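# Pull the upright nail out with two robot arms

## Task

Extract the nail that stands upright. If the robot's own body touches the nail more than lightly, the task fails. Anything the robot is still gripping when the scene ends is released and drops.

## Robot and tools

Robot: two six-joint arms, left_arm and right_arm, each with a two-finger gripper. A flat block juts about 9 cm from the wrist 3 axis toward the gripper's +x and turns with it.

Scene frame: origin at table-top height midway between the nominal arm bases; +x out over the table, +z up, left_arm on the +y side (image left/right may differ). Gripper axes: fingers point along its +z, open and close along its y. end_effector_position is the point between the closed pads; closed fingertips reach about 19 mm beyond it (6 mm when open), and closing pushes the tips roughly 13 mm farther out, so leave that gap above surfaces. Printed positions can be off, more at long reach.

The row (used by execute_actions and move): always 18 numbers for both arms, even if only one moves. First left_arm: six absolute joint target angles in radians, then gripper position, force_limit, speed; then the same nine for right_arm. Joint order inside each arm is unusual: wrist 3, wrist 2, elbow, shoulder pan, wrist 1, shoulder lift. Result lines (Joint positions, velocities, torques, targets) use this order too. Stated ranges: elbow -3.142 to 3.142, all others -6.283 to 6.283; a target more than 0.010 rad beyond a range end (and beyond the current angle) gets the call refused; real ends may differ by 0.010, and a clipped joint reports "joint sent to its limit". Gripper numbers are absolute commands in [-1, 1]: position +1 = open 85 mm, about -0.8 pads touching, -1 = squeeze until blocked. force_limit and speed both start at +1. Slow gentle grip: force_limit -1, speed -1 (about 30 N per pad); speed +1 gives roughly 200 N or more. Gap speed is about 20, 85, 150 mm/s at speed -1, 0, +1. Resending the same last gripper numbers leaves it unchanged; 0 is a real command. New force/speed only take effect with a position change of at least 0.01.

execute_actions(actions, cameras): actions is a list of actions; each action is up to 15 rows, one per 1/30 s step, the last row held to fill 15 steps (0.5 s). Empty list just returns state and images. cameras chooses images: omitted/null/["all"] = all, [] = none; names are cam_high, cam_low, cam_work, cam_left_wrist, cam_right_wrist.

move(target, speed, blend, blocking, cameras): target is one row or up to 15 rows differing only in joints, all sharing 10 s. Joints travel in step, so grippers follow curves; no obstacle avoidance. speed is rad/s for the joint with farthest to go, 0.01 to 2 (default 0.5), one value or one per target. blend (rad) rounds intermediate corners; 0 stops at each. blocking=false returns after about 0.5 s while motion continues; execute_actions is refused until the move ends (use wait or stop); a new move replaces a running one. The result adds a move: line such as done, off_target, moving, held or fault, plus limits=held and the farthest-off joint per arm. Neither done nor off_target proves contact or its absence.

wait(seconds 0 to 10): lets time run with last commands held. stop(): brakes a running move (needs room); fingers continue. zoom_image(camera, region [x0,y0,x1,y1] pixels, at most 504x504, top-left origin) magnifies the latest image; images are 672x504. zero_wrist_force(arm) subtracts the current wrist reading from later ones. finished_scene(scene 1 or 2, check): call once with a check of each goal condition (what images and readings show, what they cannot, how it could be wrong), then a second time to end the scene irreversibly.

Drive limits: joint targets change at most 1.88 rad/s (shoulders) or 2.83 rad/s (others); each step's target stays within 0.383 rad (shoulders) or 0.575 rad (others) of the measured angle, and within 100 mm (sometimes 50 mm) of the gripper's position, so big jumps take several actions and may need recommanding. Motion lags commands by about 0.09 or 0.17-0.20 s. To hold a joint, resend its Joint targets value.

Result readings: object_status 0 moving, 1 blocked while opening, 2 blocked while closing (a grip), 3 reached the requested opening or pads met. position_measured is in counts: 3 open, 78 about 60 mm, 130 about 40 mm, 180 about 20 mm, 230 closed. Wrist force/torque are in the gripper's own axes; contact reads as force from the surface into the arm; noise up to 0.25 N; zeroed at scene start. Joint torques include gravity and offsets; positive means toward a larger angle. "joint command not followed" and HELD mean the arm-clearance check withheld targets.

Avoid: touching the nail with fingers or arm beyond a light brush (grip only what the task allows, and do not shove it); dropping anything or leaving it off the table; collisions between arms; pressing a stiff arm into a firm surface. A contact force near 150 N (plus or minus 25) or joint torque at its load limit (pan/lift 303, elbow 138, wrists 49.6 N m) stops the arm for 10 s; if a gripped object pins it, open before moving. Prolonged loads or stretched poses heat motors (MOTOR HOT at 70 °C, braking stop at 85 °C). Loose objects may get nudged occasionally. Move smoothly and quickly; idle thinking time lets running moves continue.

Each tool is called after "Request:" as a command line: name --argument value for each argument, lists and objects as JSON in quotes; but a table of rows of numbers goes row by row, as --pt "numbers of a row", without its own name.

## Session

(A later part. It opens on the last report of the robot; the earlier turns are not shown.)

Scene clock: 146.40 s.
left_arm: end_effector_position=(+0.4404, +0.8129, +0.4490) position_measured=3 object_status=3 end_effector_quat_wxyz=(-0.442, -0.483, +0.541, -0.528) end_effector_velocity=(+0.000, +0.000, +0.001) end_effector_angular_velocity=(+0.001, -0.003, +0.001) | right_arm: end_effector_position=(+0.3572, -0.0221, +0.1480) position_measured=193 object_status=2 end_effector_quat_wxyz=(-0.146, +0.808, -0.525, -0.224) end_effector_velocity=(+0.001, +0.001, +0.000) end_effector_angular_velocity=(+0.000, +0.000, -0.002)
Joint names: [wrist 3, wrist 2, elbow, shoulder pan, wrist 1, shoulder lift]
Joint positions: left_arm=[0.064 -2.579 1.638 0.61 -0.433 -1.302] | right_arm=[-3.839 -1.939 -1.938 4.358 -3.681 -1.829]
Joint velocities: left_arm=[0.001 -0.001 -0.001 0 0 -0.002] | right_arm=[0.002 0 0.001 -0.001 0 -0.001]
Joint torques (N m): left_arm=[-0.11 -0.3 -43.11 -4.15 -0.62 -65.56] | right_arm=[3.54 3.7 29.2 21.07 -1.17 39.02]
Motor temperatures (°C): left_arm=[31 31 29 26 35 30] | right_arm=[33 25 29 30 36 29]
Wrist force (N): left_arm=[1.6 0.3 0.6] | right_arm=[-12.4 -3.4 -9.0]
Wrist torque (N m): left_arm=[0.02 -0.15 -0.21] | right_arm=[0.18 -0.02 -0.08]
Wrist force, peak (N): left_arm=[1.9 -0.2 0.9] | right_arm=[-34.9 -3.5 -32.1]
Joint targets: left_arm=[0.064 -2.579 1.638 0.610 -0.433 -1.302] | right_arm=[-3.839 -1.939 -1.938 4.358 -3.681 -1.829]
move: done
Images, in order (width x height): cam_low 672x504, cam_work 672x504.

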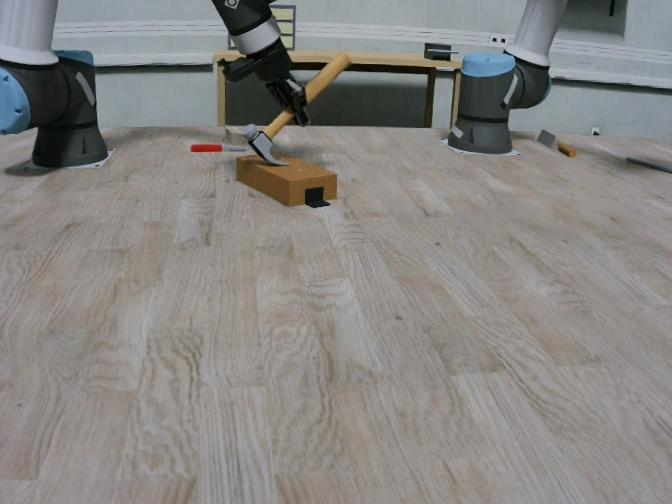

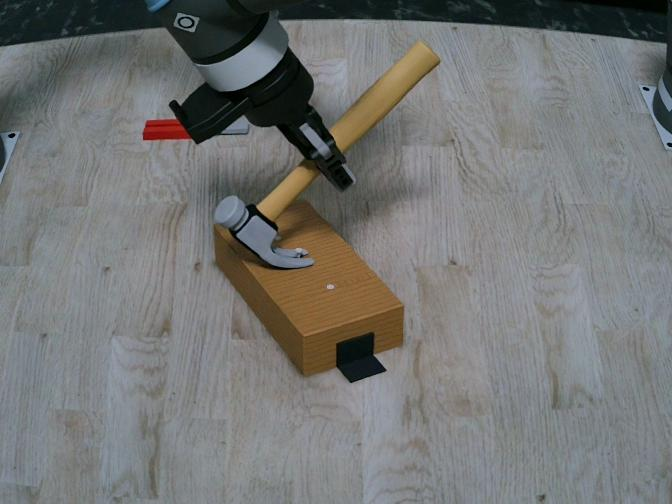

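Request:
move --pt "0.064 -2.579 1.638 0.610 -0.433 -1.302 1 1 1 -3.8386 -1.9392 -1.9369 4.3578 -3.6840 -1.8267 -1 1 1" --pt "0.064 -2.579 1.638 0.610 -0.433 -1.302 1 1 1 -3.8274 -1.9349 -1.9303 4.3693 -3.6820 -1.8309 -1 1 1" --speed 0.03 --cameras '["cam_work","cam_low"]'

Request:
zoom_image --camera "cam_low" --region '[240, 125, 320, 185]'

Request:
zoom_image --camera "cam_work" --region '[200, 205, 340, 310]'

Scene clock: 147.43 s.
left_arm: end_effector_position=(+0.4404, +0.8129, +0.4490) position_measured=3 object_status=3 end_effector_quat_wxyz=(-0.442, -0.483, +0.541, -0.528) end_effector_velocity=(+0.000, +0.000, +0.000) end_effector_angular_velocity=(+0.000, -0.001, +0.001) | right_arm: end_effector_position=(+0.3534, -0.0151, +0.1498) position_measured=193 object_status=2 end_effector_quat_wxyz=(-0.146, +0.808, -0.525, -0.224) end_effector_velocity=(+0.001, +0.000, -0.001) end_effector_angular_velocity=(-0.001, +0.001, -0.002)
Joint names: [wrist 3, wrist 2, elbow, shoulder pan, wrist 1, shoulder lift]
Joint positions: left_arm=[0.064 -2.579 1.638 0.61 -0.433 -1.302] | right_arm=[-3.827 -1.935 -1.93 4.369 -3.682 -1.831]
Joint velocities: left_arm=[0 -0.001 0 0 0 -0.001] | right_arm=[0.002 0 0.001 -0.001 0 -0.001]
Joint torques (N m): left_arm=[-0.2 -0.26 -41.23 -5.13 -1.12 -65.5] | right_arm=[3.55 0.68 37.62 22.75 -0.3 51.57]
Motor temperatures (°C): left_arm=[31 31 29 26 35 30] | right_arm=[33 25 29 30 36 29]
Wrist force (N): left_arm=[1.6 0.2 0.9] | right_arm=[2.3 -5.4 3.2]
Wrist torque (N m): left_arm=[0.02 -0.14 -0.22] | right_arm=[0.41 -0.09 -0.40]
Wrist force, peak (N): left_arm=[1.9 0.2 0.8] | right_arm=[-11.3 -3.2 -8.3]
Joint targets: left_arm=[0.064 -2.579 1.638 0.610 -0.433 -1.302] | right_arm=[-3.827 -1.935 -1.930 4.369 -3.682 -1.831]
move: done
Images, in order (width x height): cam_low 672x504, cam_work 672x504.

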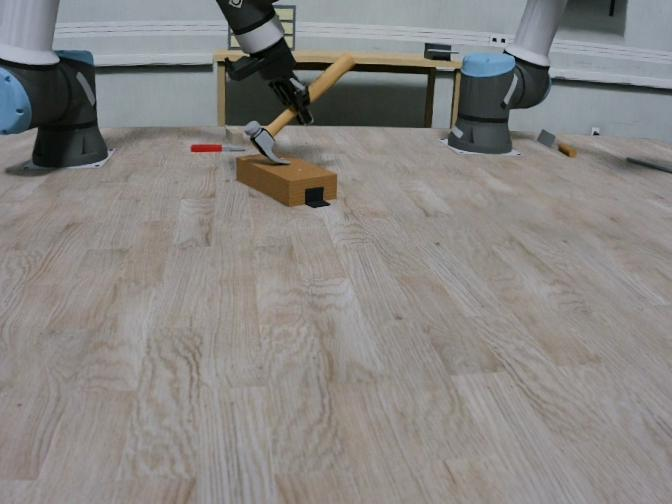

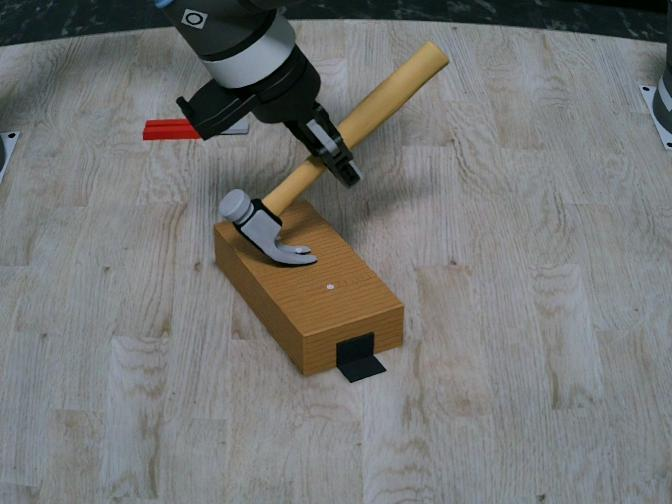

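Scaled by 6.300 from the camera's 672x504 image, which has a finer 960x720 frame.

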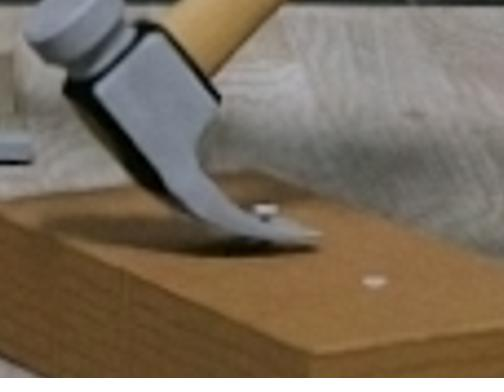

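Scaled by 3.600 from the camera's 672x504 image, which has a finer 960x720 frame.

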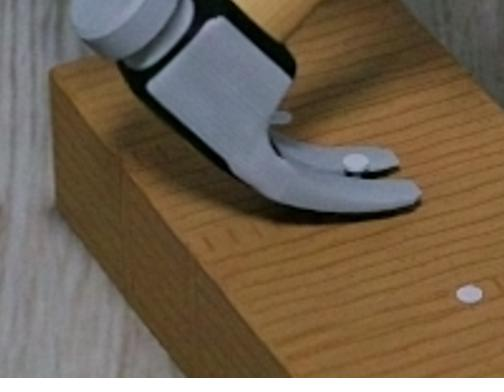

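Request:
move --pt "0.064 -2.579 1.638 0.610 -0.433 -1.302 1 1 1 -3.8160 -1.9305 -1.9238 4.3808 -3.6800 -1.8351 -1 1 1" --speed 0.03 --cameras '["cam_work","cam_low"]'

Request:
zoom_image --camera "cam_low" --region '[240, 125, 320, 185]'

Request:
zoom_image --camera "cam_work" --region '[200, 205, 340, 310]'

Scene clock: 148.43 s.
left_arm: end_effector_position=(+0.4404, +0.8129, +0.4490) position_measured=3 object_status=3 end_effector_quat_wxyz=(-0.442, -0.483, +0.541, -0.528) end_effector_velocity=(+0.000, +0.000, +0.000) end_effector_angular_velocity=(+0.000, +0.000, +0.002) | right_arm: end_effector_position=(+0.3497, -0.0080, +0.1496) position_measured=193 object_status=2 end_effector_quat_wxyz=(-0.146, +0.808, -0.525, -0.224) end_effector_velocity=(+0.000, +0.001, +0.001) end_effector_angular_velocity=(+0.001, +0.000, +0.000)
Joint names: [wrist 3, wrist 2, elbow, shoulder pan, wrist 1, shoulder lift]
Joint positions: left_arm=[0.064 -2.579 1.638 0.61 -0.433 -1.302] | right_arm=[-3.816 -1.93 -1.924 4.381 -3.68 -1.835]
Joint velocities: left_arm=[0 -0.001 0 0.001 0 0] | right_arm=[0.001 0 0.002 0.001 0 0]
Joint torques (N m): left_arm=[0.07 -1.02 -41.41 -6.64 -0.71 -65.5] | right_arm=[4.19 -8.12 59.76 40.89 1.47 77.05]
Motor temperatures (°C): left_arm=[31 31 29 26 35 30] | right_arm=[33 25 29 30 36 29]
Wrist force (N): left_arm=[1.4 0.2 0.9] | right_arm=[38.3 -13.0 25.3]
Wrist torque (N m): left_arm=[0.02 -0.12 -0.22] | right_arm=[0.74 -0.46 -0.93]
Wrist force, peak (N): left_arm=[1.9 0.3 0.8] | right_arm=[38.3 -13.0 25.3]
Joint targets: left_arm=[0.064 -2.579 1.638 0.610 -0.433 -1.302] | right_arm=[-3.816 -1.931 -1.924 4.381 -3.680 -1.835]
move: done
Images, in order (width x height): cam_low 672x504, cam_work 672x504.

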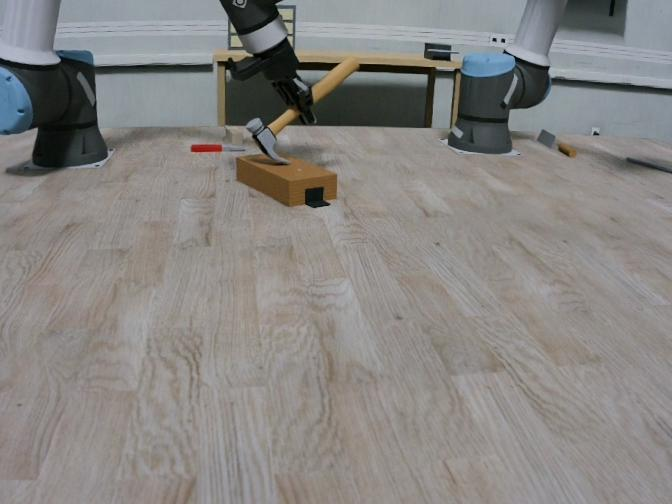

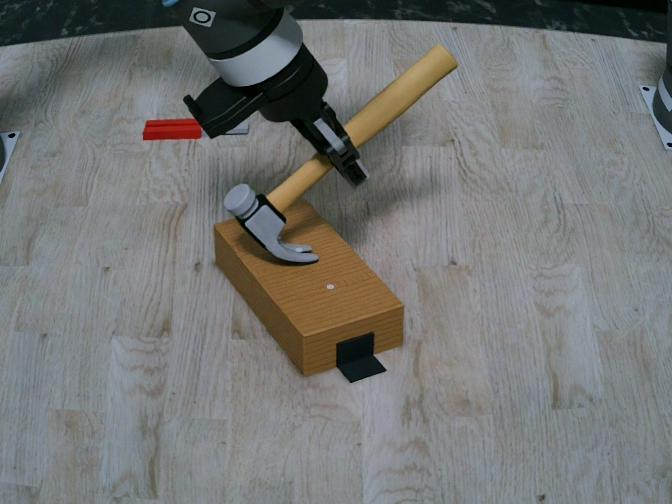

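Scaled by 6.300 from the camera's 672x504 image, which has a finer 960x720 frame.

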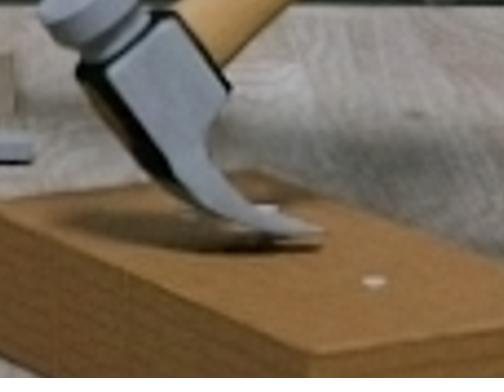

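Scaled by 3.600 from the camera's 672x504 image, which has a finer 960x720 frame.

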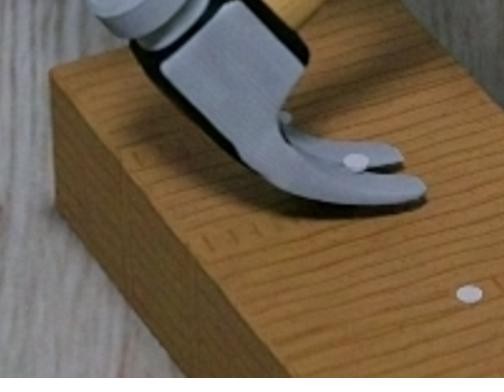

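Request:
move --pt "0.064 -2.579 1.638 0.610 -0.433 -1.302 1 1 1 -3.8257 -1.9342 -1.9276 4.3710 -3.6884 -1.8263 -1 1 1" --speed 0.02 --cameras '["cam_work","cam_low"]'

Request:
zoom_image --camera "cam_low" --region '[240, 125, 320, 185]'

Request:
zoom_image --camera "cam_work" --region '[200, 205, 340, 310]'

Scene clock: 149.63 s.
left_arm: end_effector_position=(+0.4404, +0.8129, +0.4490) position_measured=3 object_status=3 end_effector_quat_wxyz=(-0.442, -0.483, +0.541, -0.528) end_effector_velocity=(+0.000, +0.000, +0.000) end_effector_angular_velocity=(+0.000, +0.000, +0.000) | right_arm: end_effector_position=(+0.3526, -0.0146, +0.1537) position_measured=193 object_status=2 end_effector_quat_wxyz=(-0.146, +0.808, -0.525, -0.224) end_effector_velocity=(+0.001, -0.001, +0.001) end_effector_angular_velocity=(+0.000, +0.000, +0.000)
Joint names: [wrist 3, wrist 2, elbow, shoulder pan, wrist 1, shoulder lift]
Joint positions: left_arm=[0.064 -2.579 1.638 0.61 -0.433 -1.302] | right_arm=[-3.826 -1.934 -1.928 4.371 -3.688 -1.826]
Joint velocities: left_arm=[0 0 0.001 0.001 0 0] | right_arm=[-0.002 -0.001 -0.001 -0.002 -0.002 0.002]
Joint torques (N m): left_arm=[-0.28 -1.04 -41.69 -2.47 -0.86 -64.03] | right_arm=[-2.14 -19.04 67.8 1.44 -6.7 134.06]
Motor temperatures (°C): left_arm=[31 31 29 26 35 30] | right_arm=[33 25 29 30 36 29]
Wrist force (N): left_arm=[1.6 0.3 0.8] | right_arm=[66.2 -14.3 64.2]
Wrist torque (N m): left_arm=[0.02 -0.15 -0.22] | right_arm=[0.49 -1.83 -0.70]
Wrist force, peak (N): left_arm=[1.9 0.2 0.8] | right_arm=[66.2 -14.3 64.2]
Joint targets: left_arm=[0.064 -2.579 1.638 0.610 -0.433 -1.302] | right_arm=[-3.826 -1.934 -1.928 4.371 -3.688 -1.826]
move: done
Images, in order (width x height): cam_low 672x504, cam_work 672x504.

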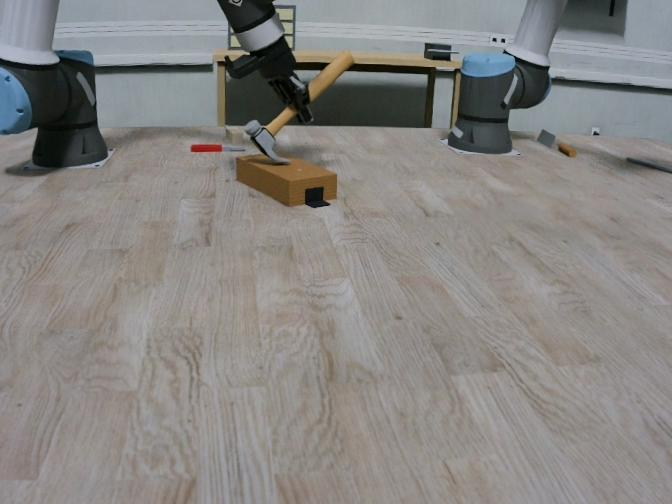

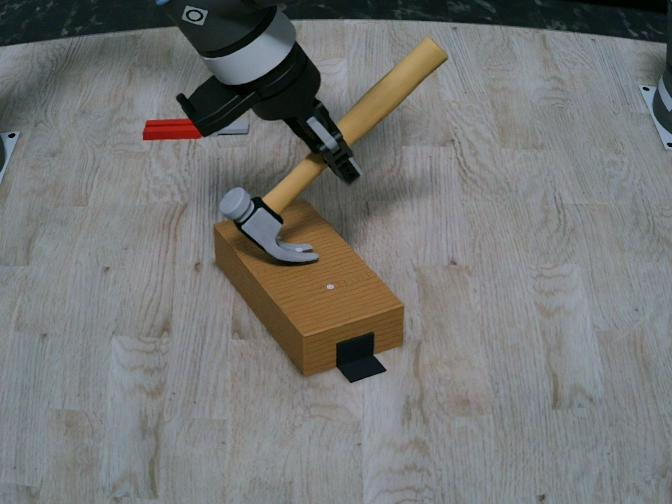

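Scaled by 6.300 from the camera's 672x504 image, which has a finer 960x720 frame.

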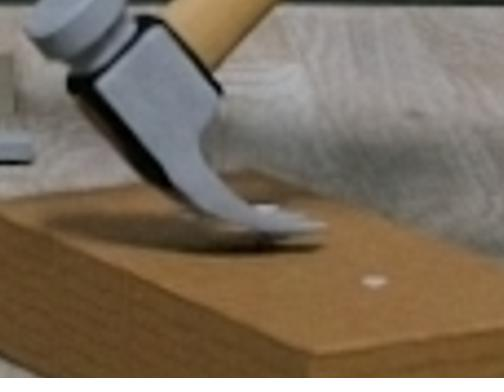

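Scaled by 3.600 from the camera's 672x504 image, which has a finer 960x720 frame.

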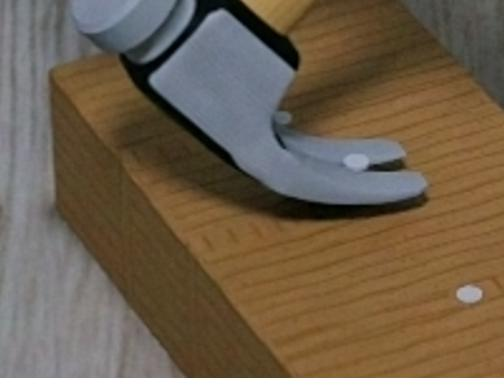

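Request:
move --pt "0.064 -2.579 1.638 0.610 -0.433 -1.302 1 1 1 -3.8400 -1.9397 -1.9361 4.3566 -3.6893 -1.8223 -1 1 1" --speed 0.02 --cameras '["cam_work","cam_low"]'

Request:
zoom_image --camera "cam_low" --region '[240, 125, 320, 185]'

Request:
zoom_image --camera "cam_work" --region '[200, 205, 340, 310]'

Scene clock: 150.87 s.
left_arm: end_effector_position=(+0.4404, +0.8129, +0.4490) position_measured=3 object_status=3 end_effector_quat_wxyz=(-0.442, -0.483, +0.541, -0.528) end_effector_velocity=(+0.000, +0.000, -0.001) end_effector_angular_velocity=(-0.001, +0.001, +0.000) | right_arm: end_effector_position=(+0.3572, -0.0234, +0.1529) position_measured=193 object_status=2 end_effector_quat_wxyz=(-0.146, +0.808, -0.525, -0.224) end_effector_velocity=(+0.000, -0.001, +0.001) end_effector_angular_velocity=(+0.002, +0.000, +0.000)
Joint names: [wrist 3, wrist 2, elbow, shoulder pan, wrist 1, shoulder lift]
Joint positions: left_arm=[0.064 -2.579 1.638 0.61 -0.433 -1.302] | right_arm=[-3.84 -1.94 -1.936 4.357 -3.689 -1.822]
Joint velocities: left_arm=[0 0.001 0 0 0 0.001] | right_arm=[-0.001 -0.001 -0.001 -0.001 0 0.002]
Joint torques (N m): left_arm=[0.26 -0.62 -41.33 -4.52 -0.69 -65.75] | right_arm=[-3.18 -4.03 26.3 -18.09 -7.19 76.48]
Motor temperatures (°C): left_arm=[31 31 29 26 35 30] | right_arm=[33 25 29 30 36 29]
Wrist force (N): left_arm=[1.7 0.1 0.7] | right_arm=[-0.2 1.2 4.2]
Wrist torque (N m): left_arm=[-0.01 -0.17 -0.21] | right_arm=[0.11 -0.36 0.14]
Wrist force, peak (N): left_arm=[2.0 0.4 0.6] | right_arm=[68.2 -14.9 65.8]
Joint targets: left_arm=[0.064 -2.579 1.638 0.610 -0.433 -1.302] | right_arm=[-3.840 -1.940 -1.936 4.357 -3.689 -1.822]
move: done
Images, in order (width x height): cam_low 672x504, cam_work 672x504.

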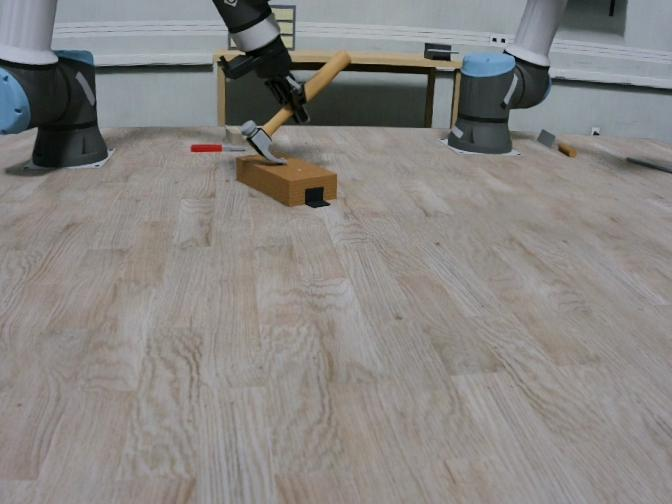

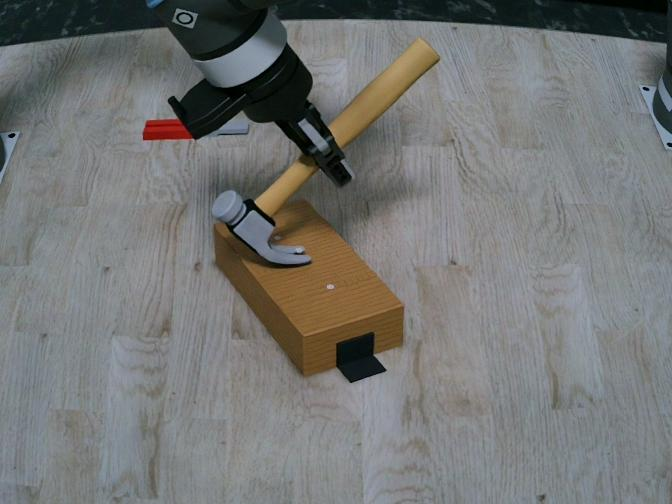

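Scaled by 6.300 from the camera's 672x504 image, which has a finer 960x720 frame.

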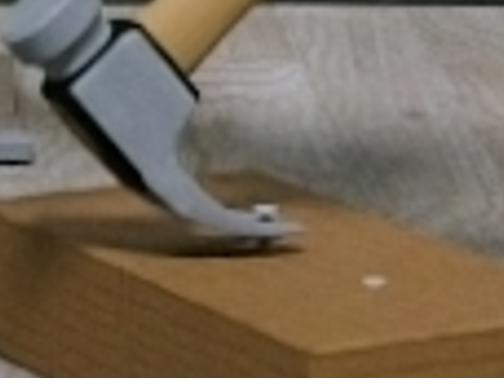

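Scaled by 3.600 from the camera's 672x504 image, which has a finer 960x720 frame.

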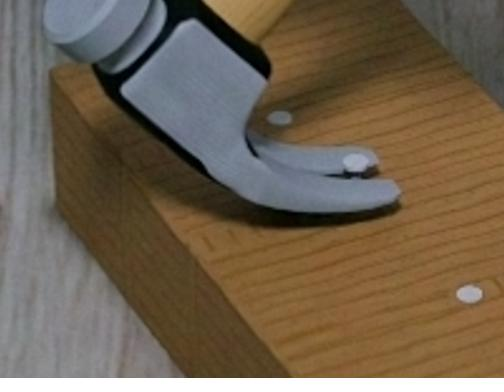

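Request:
move --pt "0.064 -2.579 1.638 0.610 -0.433 -1.302 1 1 1 -3.8386 -1.9392 -1.9376 4.3578 -3.6812 -1.8289 -1 1 1" --pt "0.064 -2.579 1.638 0.610 -0.433 -1.302 1 1 1 -3.8274 -1.9349 -1.9306 4.3693 -3.6804 -1.8321 -1 1 1" --pt "0.064 -2.579 1.638 0.610 -0.433 -1.302 1 1 1 -3.8088 -1.9277 -1.9202 4.3880 -3.6771 -1.8389 -1 1 1" --speed 0.03 --cameras '["cam_work","cam_low"]'

Request:
zoom_image --camera "cam_low" --region '[240, 125, 320, 185]'

Request:
zoom_image --camera "cam_work" --region '[200, 205, 340, 310]'

Scene clock: 153.00 s.
left_arm: end_effector_position=(+0.4404, +0.8129, +0.4490) position_measured=3 object_status=3 end_effector_quat_wxyz=(-0.442, -0.483, +0.541, -0.528) end_effector_velocity=(+0.000, +0.000, +0.001) end_effector_angular_velocity=(+0.001, -0.001, +0.000) | right_arm: end_effector_position=(+0.3473, -0.0035, +0.1485) position_measured=193 object_status=2 end_effector_quat_wxyz=(-0.146, +0.808, -0.525, -0.224) end_effector_velocity=(+0.000, +0.001, +0.001) end_effector_angular_velocity=(+0.002, +0.000, -0.001)
Joint names: [wrist 3, wrist 2, elbow, shoulder pan, wrist 1, shoulder lift]
Joint positions: left_arm=[0.064 -2.579 1.638 0.61 -0.433 -1.302] | right_arm=[-3.809 -1.927 -1.921 4.388 -3.677 -1.839]
Joint velocities: left_arm=[0 0 0 0 0 -0.001] | right_arm=[0.001 0 0.002 0 0 0.001]
Joint torques (N m): left_arm=[0.09 -0.82 -40.68 -3.47 -0.96 -65.26] | right_arm=[4.33 -18.9 87.94 56.99 4.39 111]
Motor temperatures (°C): left_arm=[31 31 29 26 35 30] | right_arm=[33 25 29 30 36 29]
Wrist force (N): left_arm=[1.9 0.2 0.7] | right_arm=[84.4 -20.7 52.4]
Wrist torque (N m): left_arm=[0.02 -0.19 -0.21] | right_arm=[0.78 -1.21 -1.30]
Wrist force, peak (N): left_arm=[2.1 0.0 0.7] | right_arm=[84.4 -20.7 52.4]
Joint targets: left_arm=[0.064 -2.579 1.638 0.610 -0.433 -1.302] | right_arm=[-3.809 -1.928 -1.920 4.388 -3.677 -1.839]
move: done
Images, in order (width x height): cam_low 672x504, cam_work 672x504.

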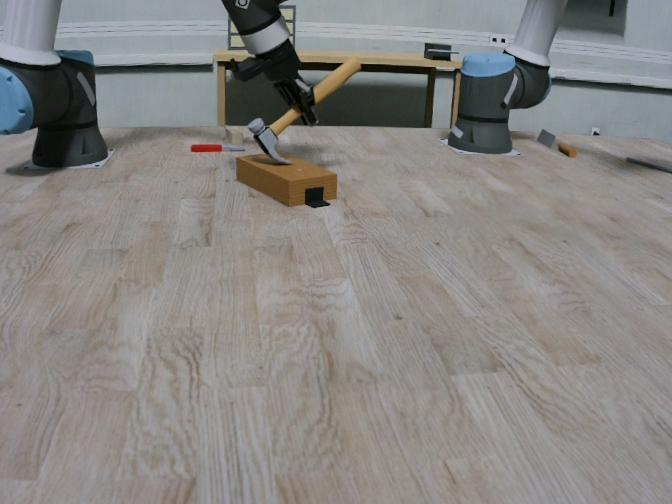

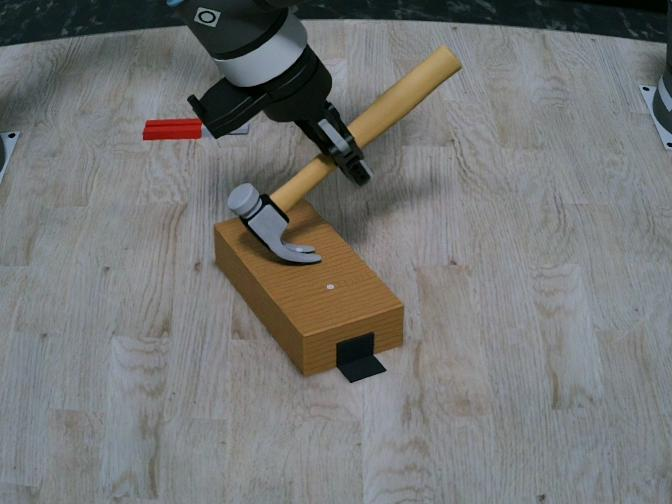

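Scaled by 6.300 from the camera's 672x504 image, which has a finer 960x720 frame.

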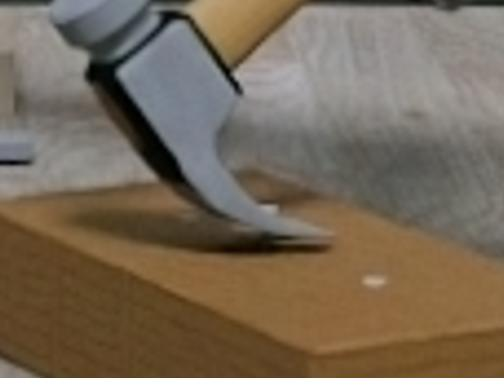

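Scaled by 3.600 from the camera's 672x504 image, which has a finer 960x720 frame.

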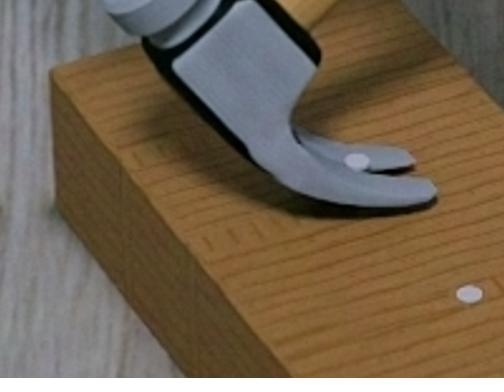

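Request:
move --pt "0.064 -2.579 1.638 0.610 -0.433 -1.302 1 1 1 -3.8131 -1.9294 -1.9202 4.3837 -3.6874 -1.8299 -1 1 1" --speed 0.02 --cameras '["cam_work","cam_low"]'

Request:
zoom_image --camera "cam_low" --region '[240, 125, 320, 185]'

Request:
zoom_image --camera "cam_work" --region '[200, 205, 340, 310]'

Scene clock: 153.73 s.
left_arm: end_effector_position=(+0.4404, +0.8129, +0.4490) position_measured=3 object_status=3 end_effector_quat_wxyz=(-0.442, -0.483, +0.541, -0.528) end_effector_velocity=(+0.000, +0.000, +0.002) end_effector_angular_velocity=(+0.002, -0.003, +0.000) | right_arm: end_effector_position=(+0.3486, -0.0069, +0.1477) position_measured=193 object_status=2 end_effector_quat_wxyz=(-0.145, +0.808, -0.525, -0.223) end_effector_velocity=(+0.000, +0.000, -0.001) end_effector_angular_velocity=(-0.001, +0.000, -0.001)
Joint names: [wrist 3, wrist 2, elbow, shoulder pan, wrist 1, shoulder lift]
Joint positions: left_arm=[0.064 -2.579 1.638 0.61 -0.433 -1.302] | right_arm=[-3.815 -1.928 -1.924 4.384 -3.678 -1.838]
Joint velocities: left_arm=[0 0 -0.001 0 0 -0.003] | right_arm=[0.001 0 0 -0.001 0.001 -0.001]
Joint torques (N m): left_arm=[0.17 -1.01 -42.78 -2.14 -0.58 -64.18] | right_arm=[0.69 -0.21 32.27 3.56 -3.02 61.45]
Motor temperatures (°C): left_arm=[31 31 29 26 35 30] | right_arm=[33 25 29 30 36 29]
Wrist force (N): left_arm=[1.7 0.1 0.8] | right_arm=[-0.2 -3.9 2.3]
Wrist torque (N m): left_arm=[0.00 -0.16 -0.21] | right_arm=[0.41 -0.05 -0.36]
Wrist force, peak (N): left_arm=[1.9 0.3 0.7] | right_arm=[107.2 -20.9 70.9]
Joint targets: left_arm=[0.064 -2.579 1.638 0.610 -0.433 -1.302] | right_arm=[-3.815 -1.928 -1.924 4.384 -3.678 -1.838]
Tool commands: left_gripper/position=+1.0 left_gripper/force_limit=+1.0 left_gripper/speed=+1.0 right_gripper/position=-1.0 right_gripper/force_limit=+1.0 right_gripper/speed=+1.0
FORCE FAULT: contact force on the right arm reached its limit, and that arm stopped. The contact can be on any part of that arm, not only on its tool. That arm's remaining commands of this call were not run. That arm is still stopped at the end of this call. That arm stays stopped for about 10 more seconds. Until then a move that you send moves the other arm only, and its call returns only when the move has ended. Once the stop has ended, the next robot result says so. If the stop ends while you think or write, that arm runs what you send next. While its stop runs, an arm takes no new command, but its gripper still runs the gripper command that each later call begins with. Until it ends, the stop uses up actions while you think or wait. An arm that is not stopped still takes commands.
move: fault (right_arm)
Images, in order (width x height): cam_low 672x504, cam_work 672x504.

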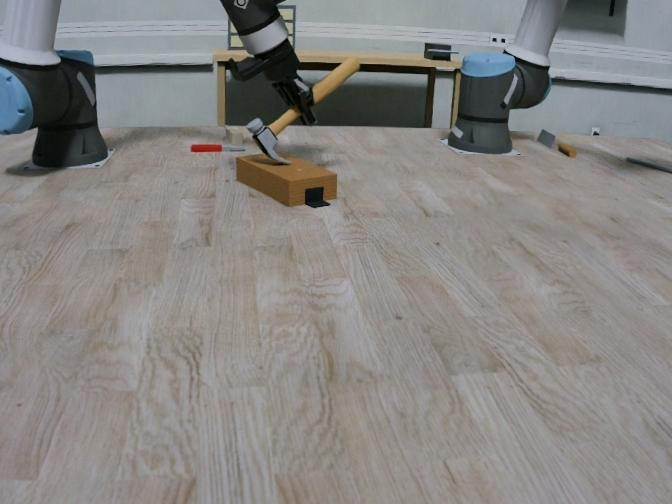

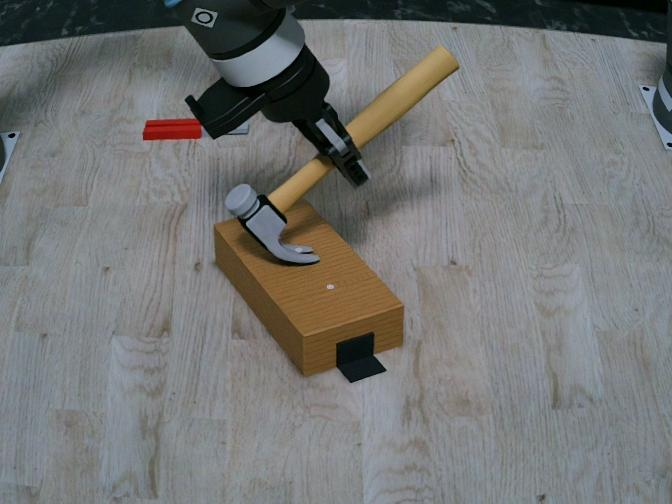

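Scaled by 6.300 from the camera's 672x504 image, which has a finer 960x720 frame.

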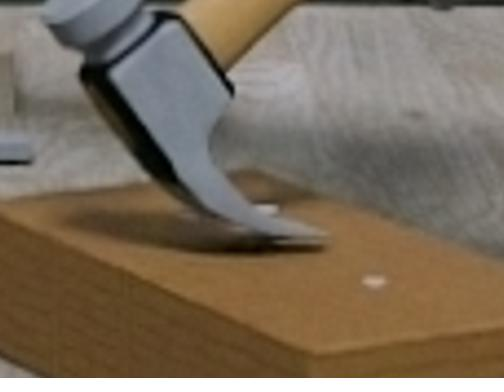

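Scaled by 3.600 from the camera's 672x504 image, which has a finer 960x720 frame.

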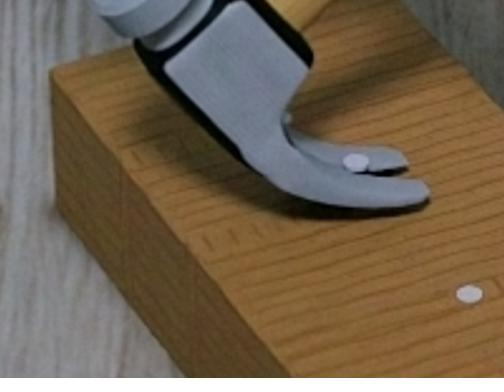

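Request:
wait --seconds 10 --cameras '[]'

Request:
move --pt "0.064 -2.579 1.638 0.610 -0.433 -1.302 1 1 1 -3.8215 -1.9318 -1.9250 4.3765 -3.6860 -1.8306 -1 1 1" --speed 0.02 --cameras '["cam_work","cam_low"]'

Request:
zoom_image --camera "cam_low" --region '[240, 125, 320, 185]'

Request:
zoom_image --camera "cam_work" --region '[200, 205, 340, 310]'

Scene clock: 164.40 s.
left_arm: end_effector_position=(+0.4404, +0.8129, +0.4490) position_measured=3 object_status=3 end_effector_quat_wxyz=(-0.442, -0.483, +0.541, -0.528) end_effector_velocity=(+0.000, +0.000, +0.000) end_effector_angular_velocity=(+0.000, +0.000, -0.001) | right_arm: end_effector_position=(+0.3486, -0.0069, +0.1477) position_measured=193 object_status=2 end_effector_quat_wxyz=(-0.145, +0.808, -0.525, -0.223) end_effector_velocity=(+0.000, +0.000, +0.000) end_effector_angular_velocity=(+0.000, +0.000, +0.000)
Joint names: [wrist 3, wrist 2, elbow, shoulder pan, wrist 1, shoulder lift]
Joint positions: left_arm=[0.064 -2.579 1.638 0.61 -0.433 -1.302] | right_arm=[-3.815 -1.928 -1.924 4.384 -3.678 -1.838]
Joint velocities: left_arm=[0 0 -0.001 -0.001 0 0] | right_arm=[0 0 0 0 0 0]
Joint torques (N m): left_arm=[0.04 -0.55 -40.31 -4.85 -0.2 -64.09] | right_arm=[0.68 -0.12 31.51 4.32 -2.8 62.16]
Motor temperatures (°C): left_arm=[31 31 29 26 35 30] | right_arm=[33 25 29 30 36 29]
Wrist force (N): left_arm=[1.8 0.2 0.9] | right_arm=[0.4 -3.9 2.0]
Wrist torque (N m): left_arm=[0.01 -0.17 -0.21] | right_arm=[0.41 -0.14 -0.35]
Wrist force, peak (N): left_arm=[1.9 0.5 1.1] | right_arm=[0.3 -4.4 2.1]
Joint targets: left_arm=[0.064 -2.579 1.638 0.610 -0.433 -1.302] | right_arm=[-3.815 -1.928 -1.924 4.384 -3.678 -1.838]
Tool commands: left_gripper/position=+1.0 left_gripper/force_limit=+1.0 left_gripper/speed=+1.0 right_gripper/position=-1.0 right_gripper/force_limit=+1.0 right_gripper/speed=+1.0
FORCE FAULT, CONTINUED: the right arm's stop, for the force fault that an earlier result reported, is over. The rest of the stop counts as 19 of the actions that you can send in this scene. During its stop the right arm's controller moved it back a little. That arm now holds where it stands, not its last command. That arm accepts commands again.
wait: 10.00 s; at rest from the start
No camera images: "cameras" was empty.

Scene clock: 165.10 s.
left_arm: end_effector_position=(+0.4404, +0.8129, +0.4490) position_measured=3 object_status=3 end_effector_quat_wxyz=(-0.442, -0.483, +0.541, -0.528) end_effector_velocity=(+0.000, -0.001, +0.001) end_effector_angular_velocity=(+0.001, -0.001, -0.001) | right_arm: end_effector_position=(+0.3509, -0.0112, +0.1519) position_measured=193 object_status=2 end_effector_quat_wxyz=(-0.146, +0.808, -0.525, -0.224) end_effector_velocity=(+0.001, -0.001, +0.001) end_effector_angular_velocity=(+0.002, +0.000, +0.000)
Joint names: [wrist 3, wrist 2, elbow, shoulder pan, wrist 1, shoulder lift]
Joint positions: left_arm=[0.064 -2.579 1.638 0.61 -0.433 -1.302] | right_arm=[-3.821 -1.932 -1.925 4.377 -3.686 -1.831]
Joint velocities: left_arm=[0 0 0 -0.001 0 -0.001] | right_arm=[-0.002 -0.002 0 -0.003 -0.001 0.002]
Joint torques (N m): left_arm=[-0.01 -0.54 -40.67 -3.84 -0.09 -64.78] | right_arm=[-2.25 -15.49 57.16 0.28 -7.74 115.85]
Motor temperatures (°C): left_arm=[31 31 29 26 35 30] | right_arm=[33 25 29 30 36 29]
Wrist force (N): left_arm=[1.7 0.3 0.9] | right_arm=[48.2 -12.1 46.4]
Wrist torque (N m): left_arm=[0.03 -0.15 -0.21] | right_arm=[0.45 -1.58 -0.68]
Wrist force, peak (N): left_arm=[1.9 0.0 0.8] | right_arm=[48.2 -12.1 46.4]
Joint targets: left_arm=[0.064 -2.579 1.638 0.610 -0.433 -1.302] | right_arm=[-3.822 -1.932 -1.925 4.377 -3.686 -1.831]
move: done
Images, in order (width x height): cam_low 672x504, cam_work 672x504.

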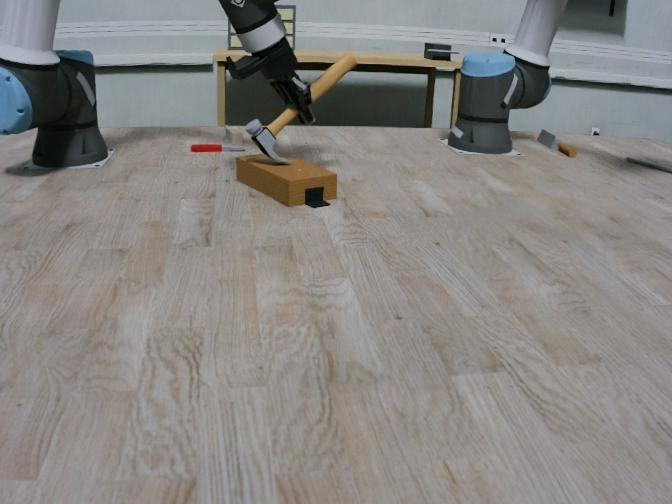

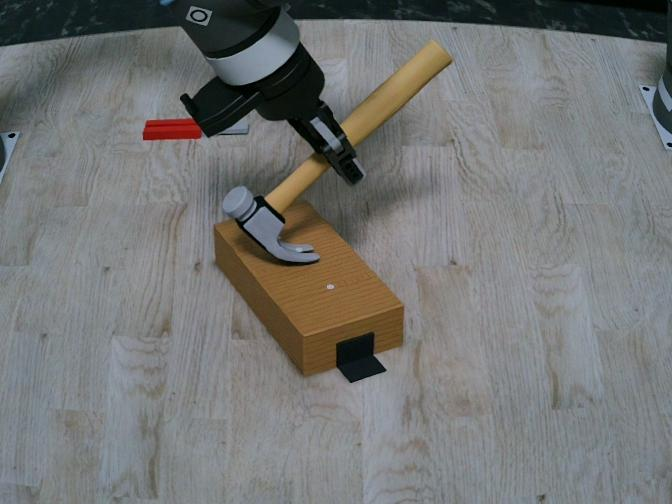

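Scaled by 6.300 from the camera's 672x504 image, which has a finer 960x720 frame.

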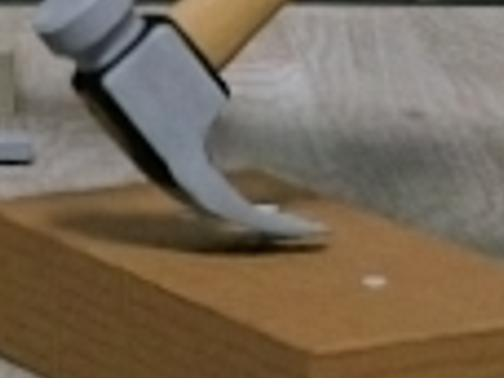

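Scaled by 3.600 from the camera's 672x504 image, which has a finer 960x720 frame.

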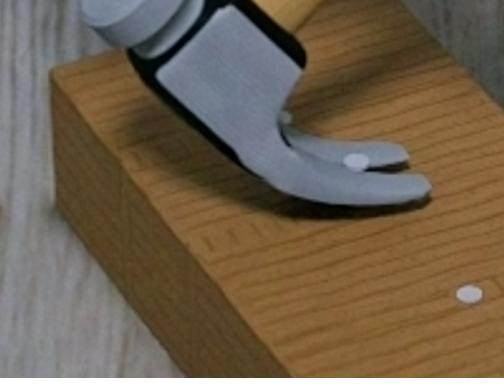

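Request:
move --pt "0.064 -2.579 1.638 0.610 -0.433 -1.302 1 1 1 -3.8258 -1.9335 -1.9258 4.3722 -3.6915 -1.8253 -1 1 1" --speed 0.01 --cameras '[]'

Request:
move --pt "0.064 -2.579 1.638 0.610 -0.433 -1.302 1 1 1 -3.8301 -1.9352 -1.9270 4.3678 -3.6955 -1.8212 -1 1 1" --speed 0.01 --cameras '["cam_work","cam_low"]'

Request:
zoom_image --camera "cam_low" --region '[240, 125, 320, 185]'

Request:
zoom_image --camera "cam_work" --region '[200, 205, 340, 310]'

Scene clock: 167.07 s.
left_arm: end_effector_position=(+0.4404, +0.8129, +0.4490) position_measured=3 object_status=3 end_effector_quat_wxyz=(-0.442, -0.483, +0.541, -0.528) end_effector_velocity=(+0.000, +0.000, +0.001) end_effector_angular_velocity=(+0.001, -0.001, +0.000) | right_arm: end_effector_position=(+0.3519, -0.0121, +0.1512) position_measured=193 object_status=2 end_effector_quat_wxyz=(-0.146, +0.808, -0.526, -0.223) end_effector_velocity=(-0.001, +0.000, +0.001) end_effector_angular_velocity=(+0.001, +0.000, +0.001)
Joint names: [wrist 3, wrist 2, elbow, shoulder pan, wrist 1, shoulder lift]
Joint positions: left_arm=[0.064 -2.579 1.638 0.61 -0.433 -1.302] | right_arm=[-3.82 -1.929 -1.927 4.376 -3.685 -1.83]
Joint velocities: left_arm=[0 0 0 0 0 -0.001] | right_arm=[0 0 0 0.001 0 0.002]
Joint torques (N m): left_arm=[0.08 -0.82 -39.99 -4.36 -0.14 -65.34] | right_arm=[-0.58 -0.52 31.02 0.47 -3.82 66.28]
Motor temperatures (°C): left_arm=[31 31 29 26 35 30] | right_arm=[33 25 29 30 36 29]
Wrist force (N): left_arm=[1.9 0.1 0.8] | right_arm=[2.3 -1.8 4.9]
Wrist torque (N m): left_arm=[-0.01 -0.19 -0.22] | right_arm=[0.24 -0.27 -0.11]
Wrist force, peak (N): left_arm=[2.1 0.0 0.8] | right_arm=[97.1 -17.0 86.6]
Joint targets: left_arm=[0.064 -2.579 1.638 0.610 -0.433 -1.302] | right_arm=[-3.820 -1.929 -1.927 4.376 -3.685 -1.830]
Tool commands: left_gripper/position=+1.0 left_gripper/force_limit=+1.0 left_gripper/speed=+1.0 right_gripper/position=-1.0 right_gripper/force_limit=+1.0 right_gripper/speed=+1.0
FORCE FAULT: contact force on the right arm reached its limit, and that arm stopped. The contact can be on any part of that arm, not only on its tool. That arm's remaining commands of this call were not run. That arm is still stopped at the end of this call. That arm stays stopped for about 10 more seconds. Until then a move that you send moves the other arm only, and its call returns only when the move has ended. Once the stop has ended, the next robot result says so. If the stop ends while you think or write, that arm runs what you send next. While its stop runs, an arm takes no new command, but its gripper still runs the gripper command that each later call begins with. Until it ends, the stop uses up actions while you think or wait. An arm that is not stopped still takes commands.
move: fault (right_arm)
No camera images: "cameras" was empty.

not run: an earlier result of this reply reported a stop or a fault. Calls in your next reply go to the robot.

Scaled by 6.300 from the camera's 672x504 image, which has a finer 960x720 frame.

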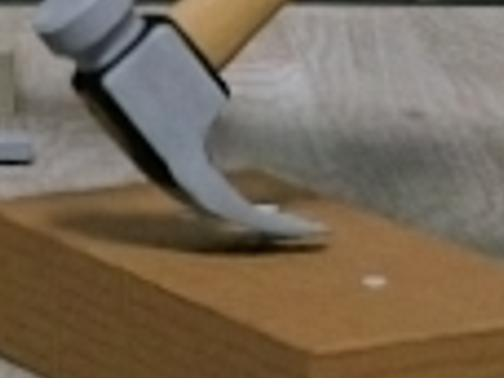

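Scaled by 3.600 from the camera's 672x504 image, which has a finer 960x720 frame.

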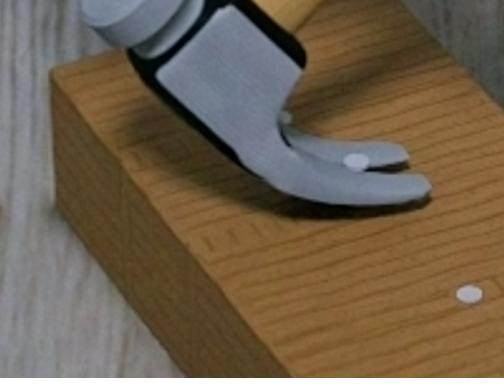

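Request:
wait --seconds 10 --cameras '[]'

Request:
move --pt "0.064 -2.579 1.638 0.610 -0.433 -1.302 1 1 1 -3.8200 -1.9300 -1.9279 4.3760 -3.6814 -1.8330 -1 1 1" --pt "0.064 -2.579 1.638 0.610 -0.433 -1.302 1 1 1 -3.8400 -1.9397 -1.9382 4.3566 -3.6850 -1.8255 -1 1 1" --pt "0.064 -2.579 1.638 0.610 -0.433 -1.302 1 1 1 -3.8400 -1.9397 -1.9362 4.3566 -3.6930 -1.8193 -1 1 1" --speed 0.03 --cameras '["cam_work","cam_low"]'

Request:
zoom_image --camera "cam_low" --region '[240, 125, 320, 185]'

Request:
zoom_image --camera "cam_work" --region '[200, 205, 340, 310]'

Scene clock: 178.33 s.
left_arm: end_effector_position=(+0.4404, +0.8129, +0.4490) position_measured=3 object_status=3 end_effector_quat_wxyz=(-0.442, -0.483, +0.541, -0.528) end_effector_velocity=(+0.000, +0.000, +0.000) end_effector_angular_velocity=(+0.000, +0.000, +0.001) | right_arm: end_effector_position=(+0.3519, -0.0121, +0.1512) position_measured=193 object_status=2 end_effector_quat_wxyz=(-0.146, +0.808, -0.526, -0.223) end_effector_velocity=(-0.001, +0.000, +0.000) end_effector_angular_velocity=(+0.000, +0.000, +0.001)
Joint names: [wrist 3, wrist 2, elbow, shoulder pan, wrist 1, shoulder lift]
Joint positions: left_arm=[0.064 -2.579 1.638 0.61 -0.433 -1.302] | right_arm=[-3.82 -1.929 -1.927 4.376 -3.685 -1.83]
Joint velocities: left_arm=[0 -0.001 0 0 0 0] | right_arm=[0 0 0 0.001 0 0]
Joint torques (N m): left_arm=[0.07 -0.63 -40.88 -2.56 0.37 -66.23] | right_arm=[-0.47 -0.44 30.9 -0.16 -3.73 64.69]
Motor temperatures (°C): left_arm=[31 31 29 26 35 30] | right_arm=[33 25 29 30 36 29]
Wrist force (N): left_arm=[1.9 0.4 0.7] | right_arm=[2.5 -1.6 5.4]
Wrist torque (N m): left_arm=[0.04 -0.20 -0.21] | right_arm=[0.28 -0.25 -0.12]
Wrist force, peak (N): left_arm=[2.0 0.1 0.9] | right_arm=[2.7 -2.1 5.8]
Joint targets: left_arm=[0.064 -2.579 1.638 0.610 -0.433 -1.302] | right_arm=[-3.820 -1.929 -1.927 4.376 -3.685 -1.830]
Tool commands: left_gripper/position=+1.0 left_gripper/force_limit=+1.0 left_gripper/speed=+1.0 right_gripper/position=-1.0 right_gripper/force_limit=+1.0 right_gripper/speed=+1.0
FORCE FAULT, CONTINUED: the right arm's stop, for the force fault that an earlier result reported, is over. The rest of the stop counts as 20 of the actions that you can send in this scene. During its stop the right arm's controller moved it back a little. That arm now holds where it stands, not its last command. That arm accepts commands again.
wait: 10.00 s; at rest from the start
No camera images: "cameras" was empty.

Scene clock: 179.67 s.
left_arm: end_effector_position=(+0.4404, +0.8129, +0.4490) position_measured=3 object_status=3 end_effector_quat_wxyz=(-0.442, -0.483, +0.541, -0.528) end_effector_velocity=(+0.000, +0.000, +0.000) end_effector_angular_velocity=(+0.000, -0.001, +0.000) | right_arm: end_effector_position=(+0.3569, -0.0245, +0.1546) position_measured=193 object_status=2 end_effector_quat_wxyz=(-0.146, +0.808, -0.525, -0.224) end_effector_velocity=(+0.000, +0.000, +0.000) end_effector_angular_velocity=(-0.001, +0.001, +0.000)
Joint names: [wrist 3, wrist 2, elbow, shoulder pan, wrist 1, shoulder lift]
Joint positions: left_arm=[0.064 -2.579 1.638 0.61 -0.433 -1.302] | right_arm=[-3.84 -1.94 -1.936 4.357 -3.693 -1.819]
Joint velocities: left_arm=[0 0 -0.001 0 0 0] | right_arm=[0 0 0 0 -0.002 0]
Joint torques (N m): left_arm=[-0.12 -0.87 -40.18 -1.06 -0.06 -65.64] | right_arm=[-2.98 -3.92 39.14 -16.66 -7.26 74.18]
Motor temperatures (°C): left_arm=[31 31 29 26 35 30] | right_arm=[33 25 29 30 36 29]
Wrist force (N): left_arm=[1.6 0.2 0.9] | right_arm=[-0.8 0.9 3.9]
Wrist torque (N m): left_arm=[0.01 -0.15 -0.22] | right_arm=[0.06 -0.28 0.14]
Wrist force, peak (N): left_arm=[1.9 -0.1 1.0] | right_arm=[2.5 -1.5 4.9]
Joint targets: left_arm=[0.064 -2.579 1.638 0.610 -0.433 -1.302] | right_arm=[-3.840 -1.940 -1.936 4.357 -3.693 -1.819]
move: done
Images, in order (width x height): cam_low 672x504, cam_work 672x504.

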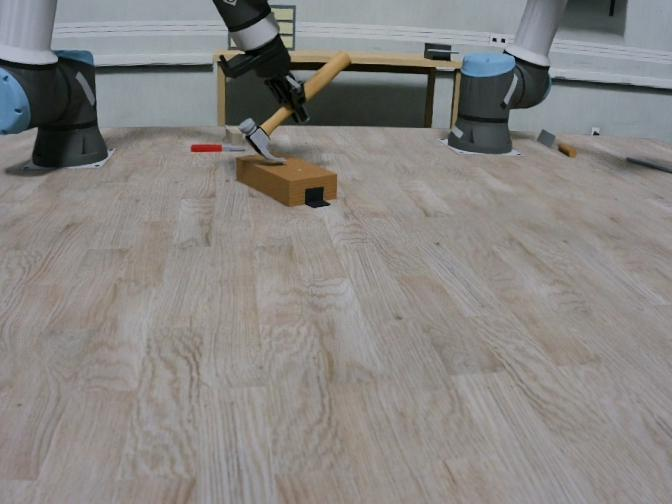

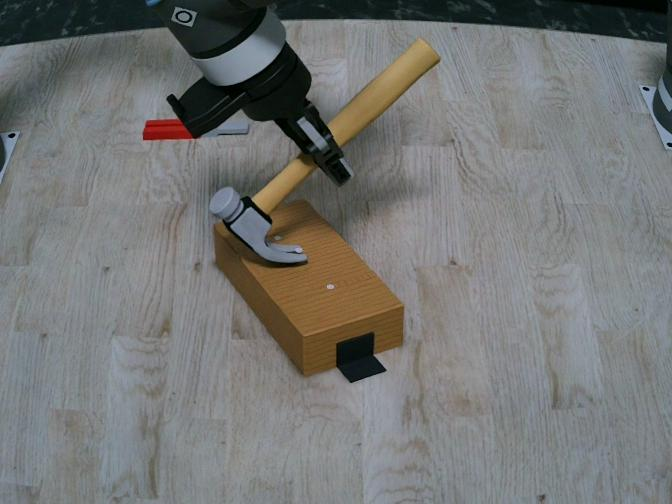

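Scaled by 6.300 from the camera's 672x504 image, which has a finer 960x720 frame.

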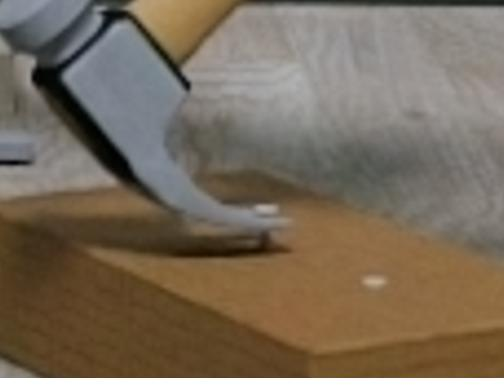

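Scaled by 3.600 from the camera's 672x504 image, which has a finer 960x720 frame.

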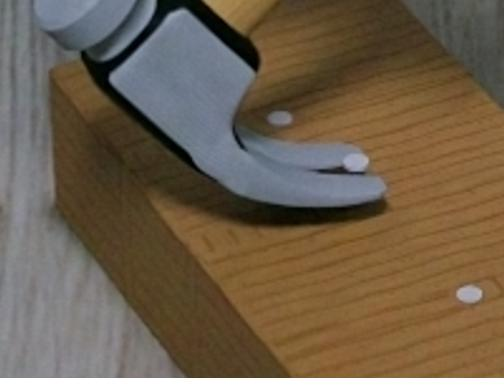

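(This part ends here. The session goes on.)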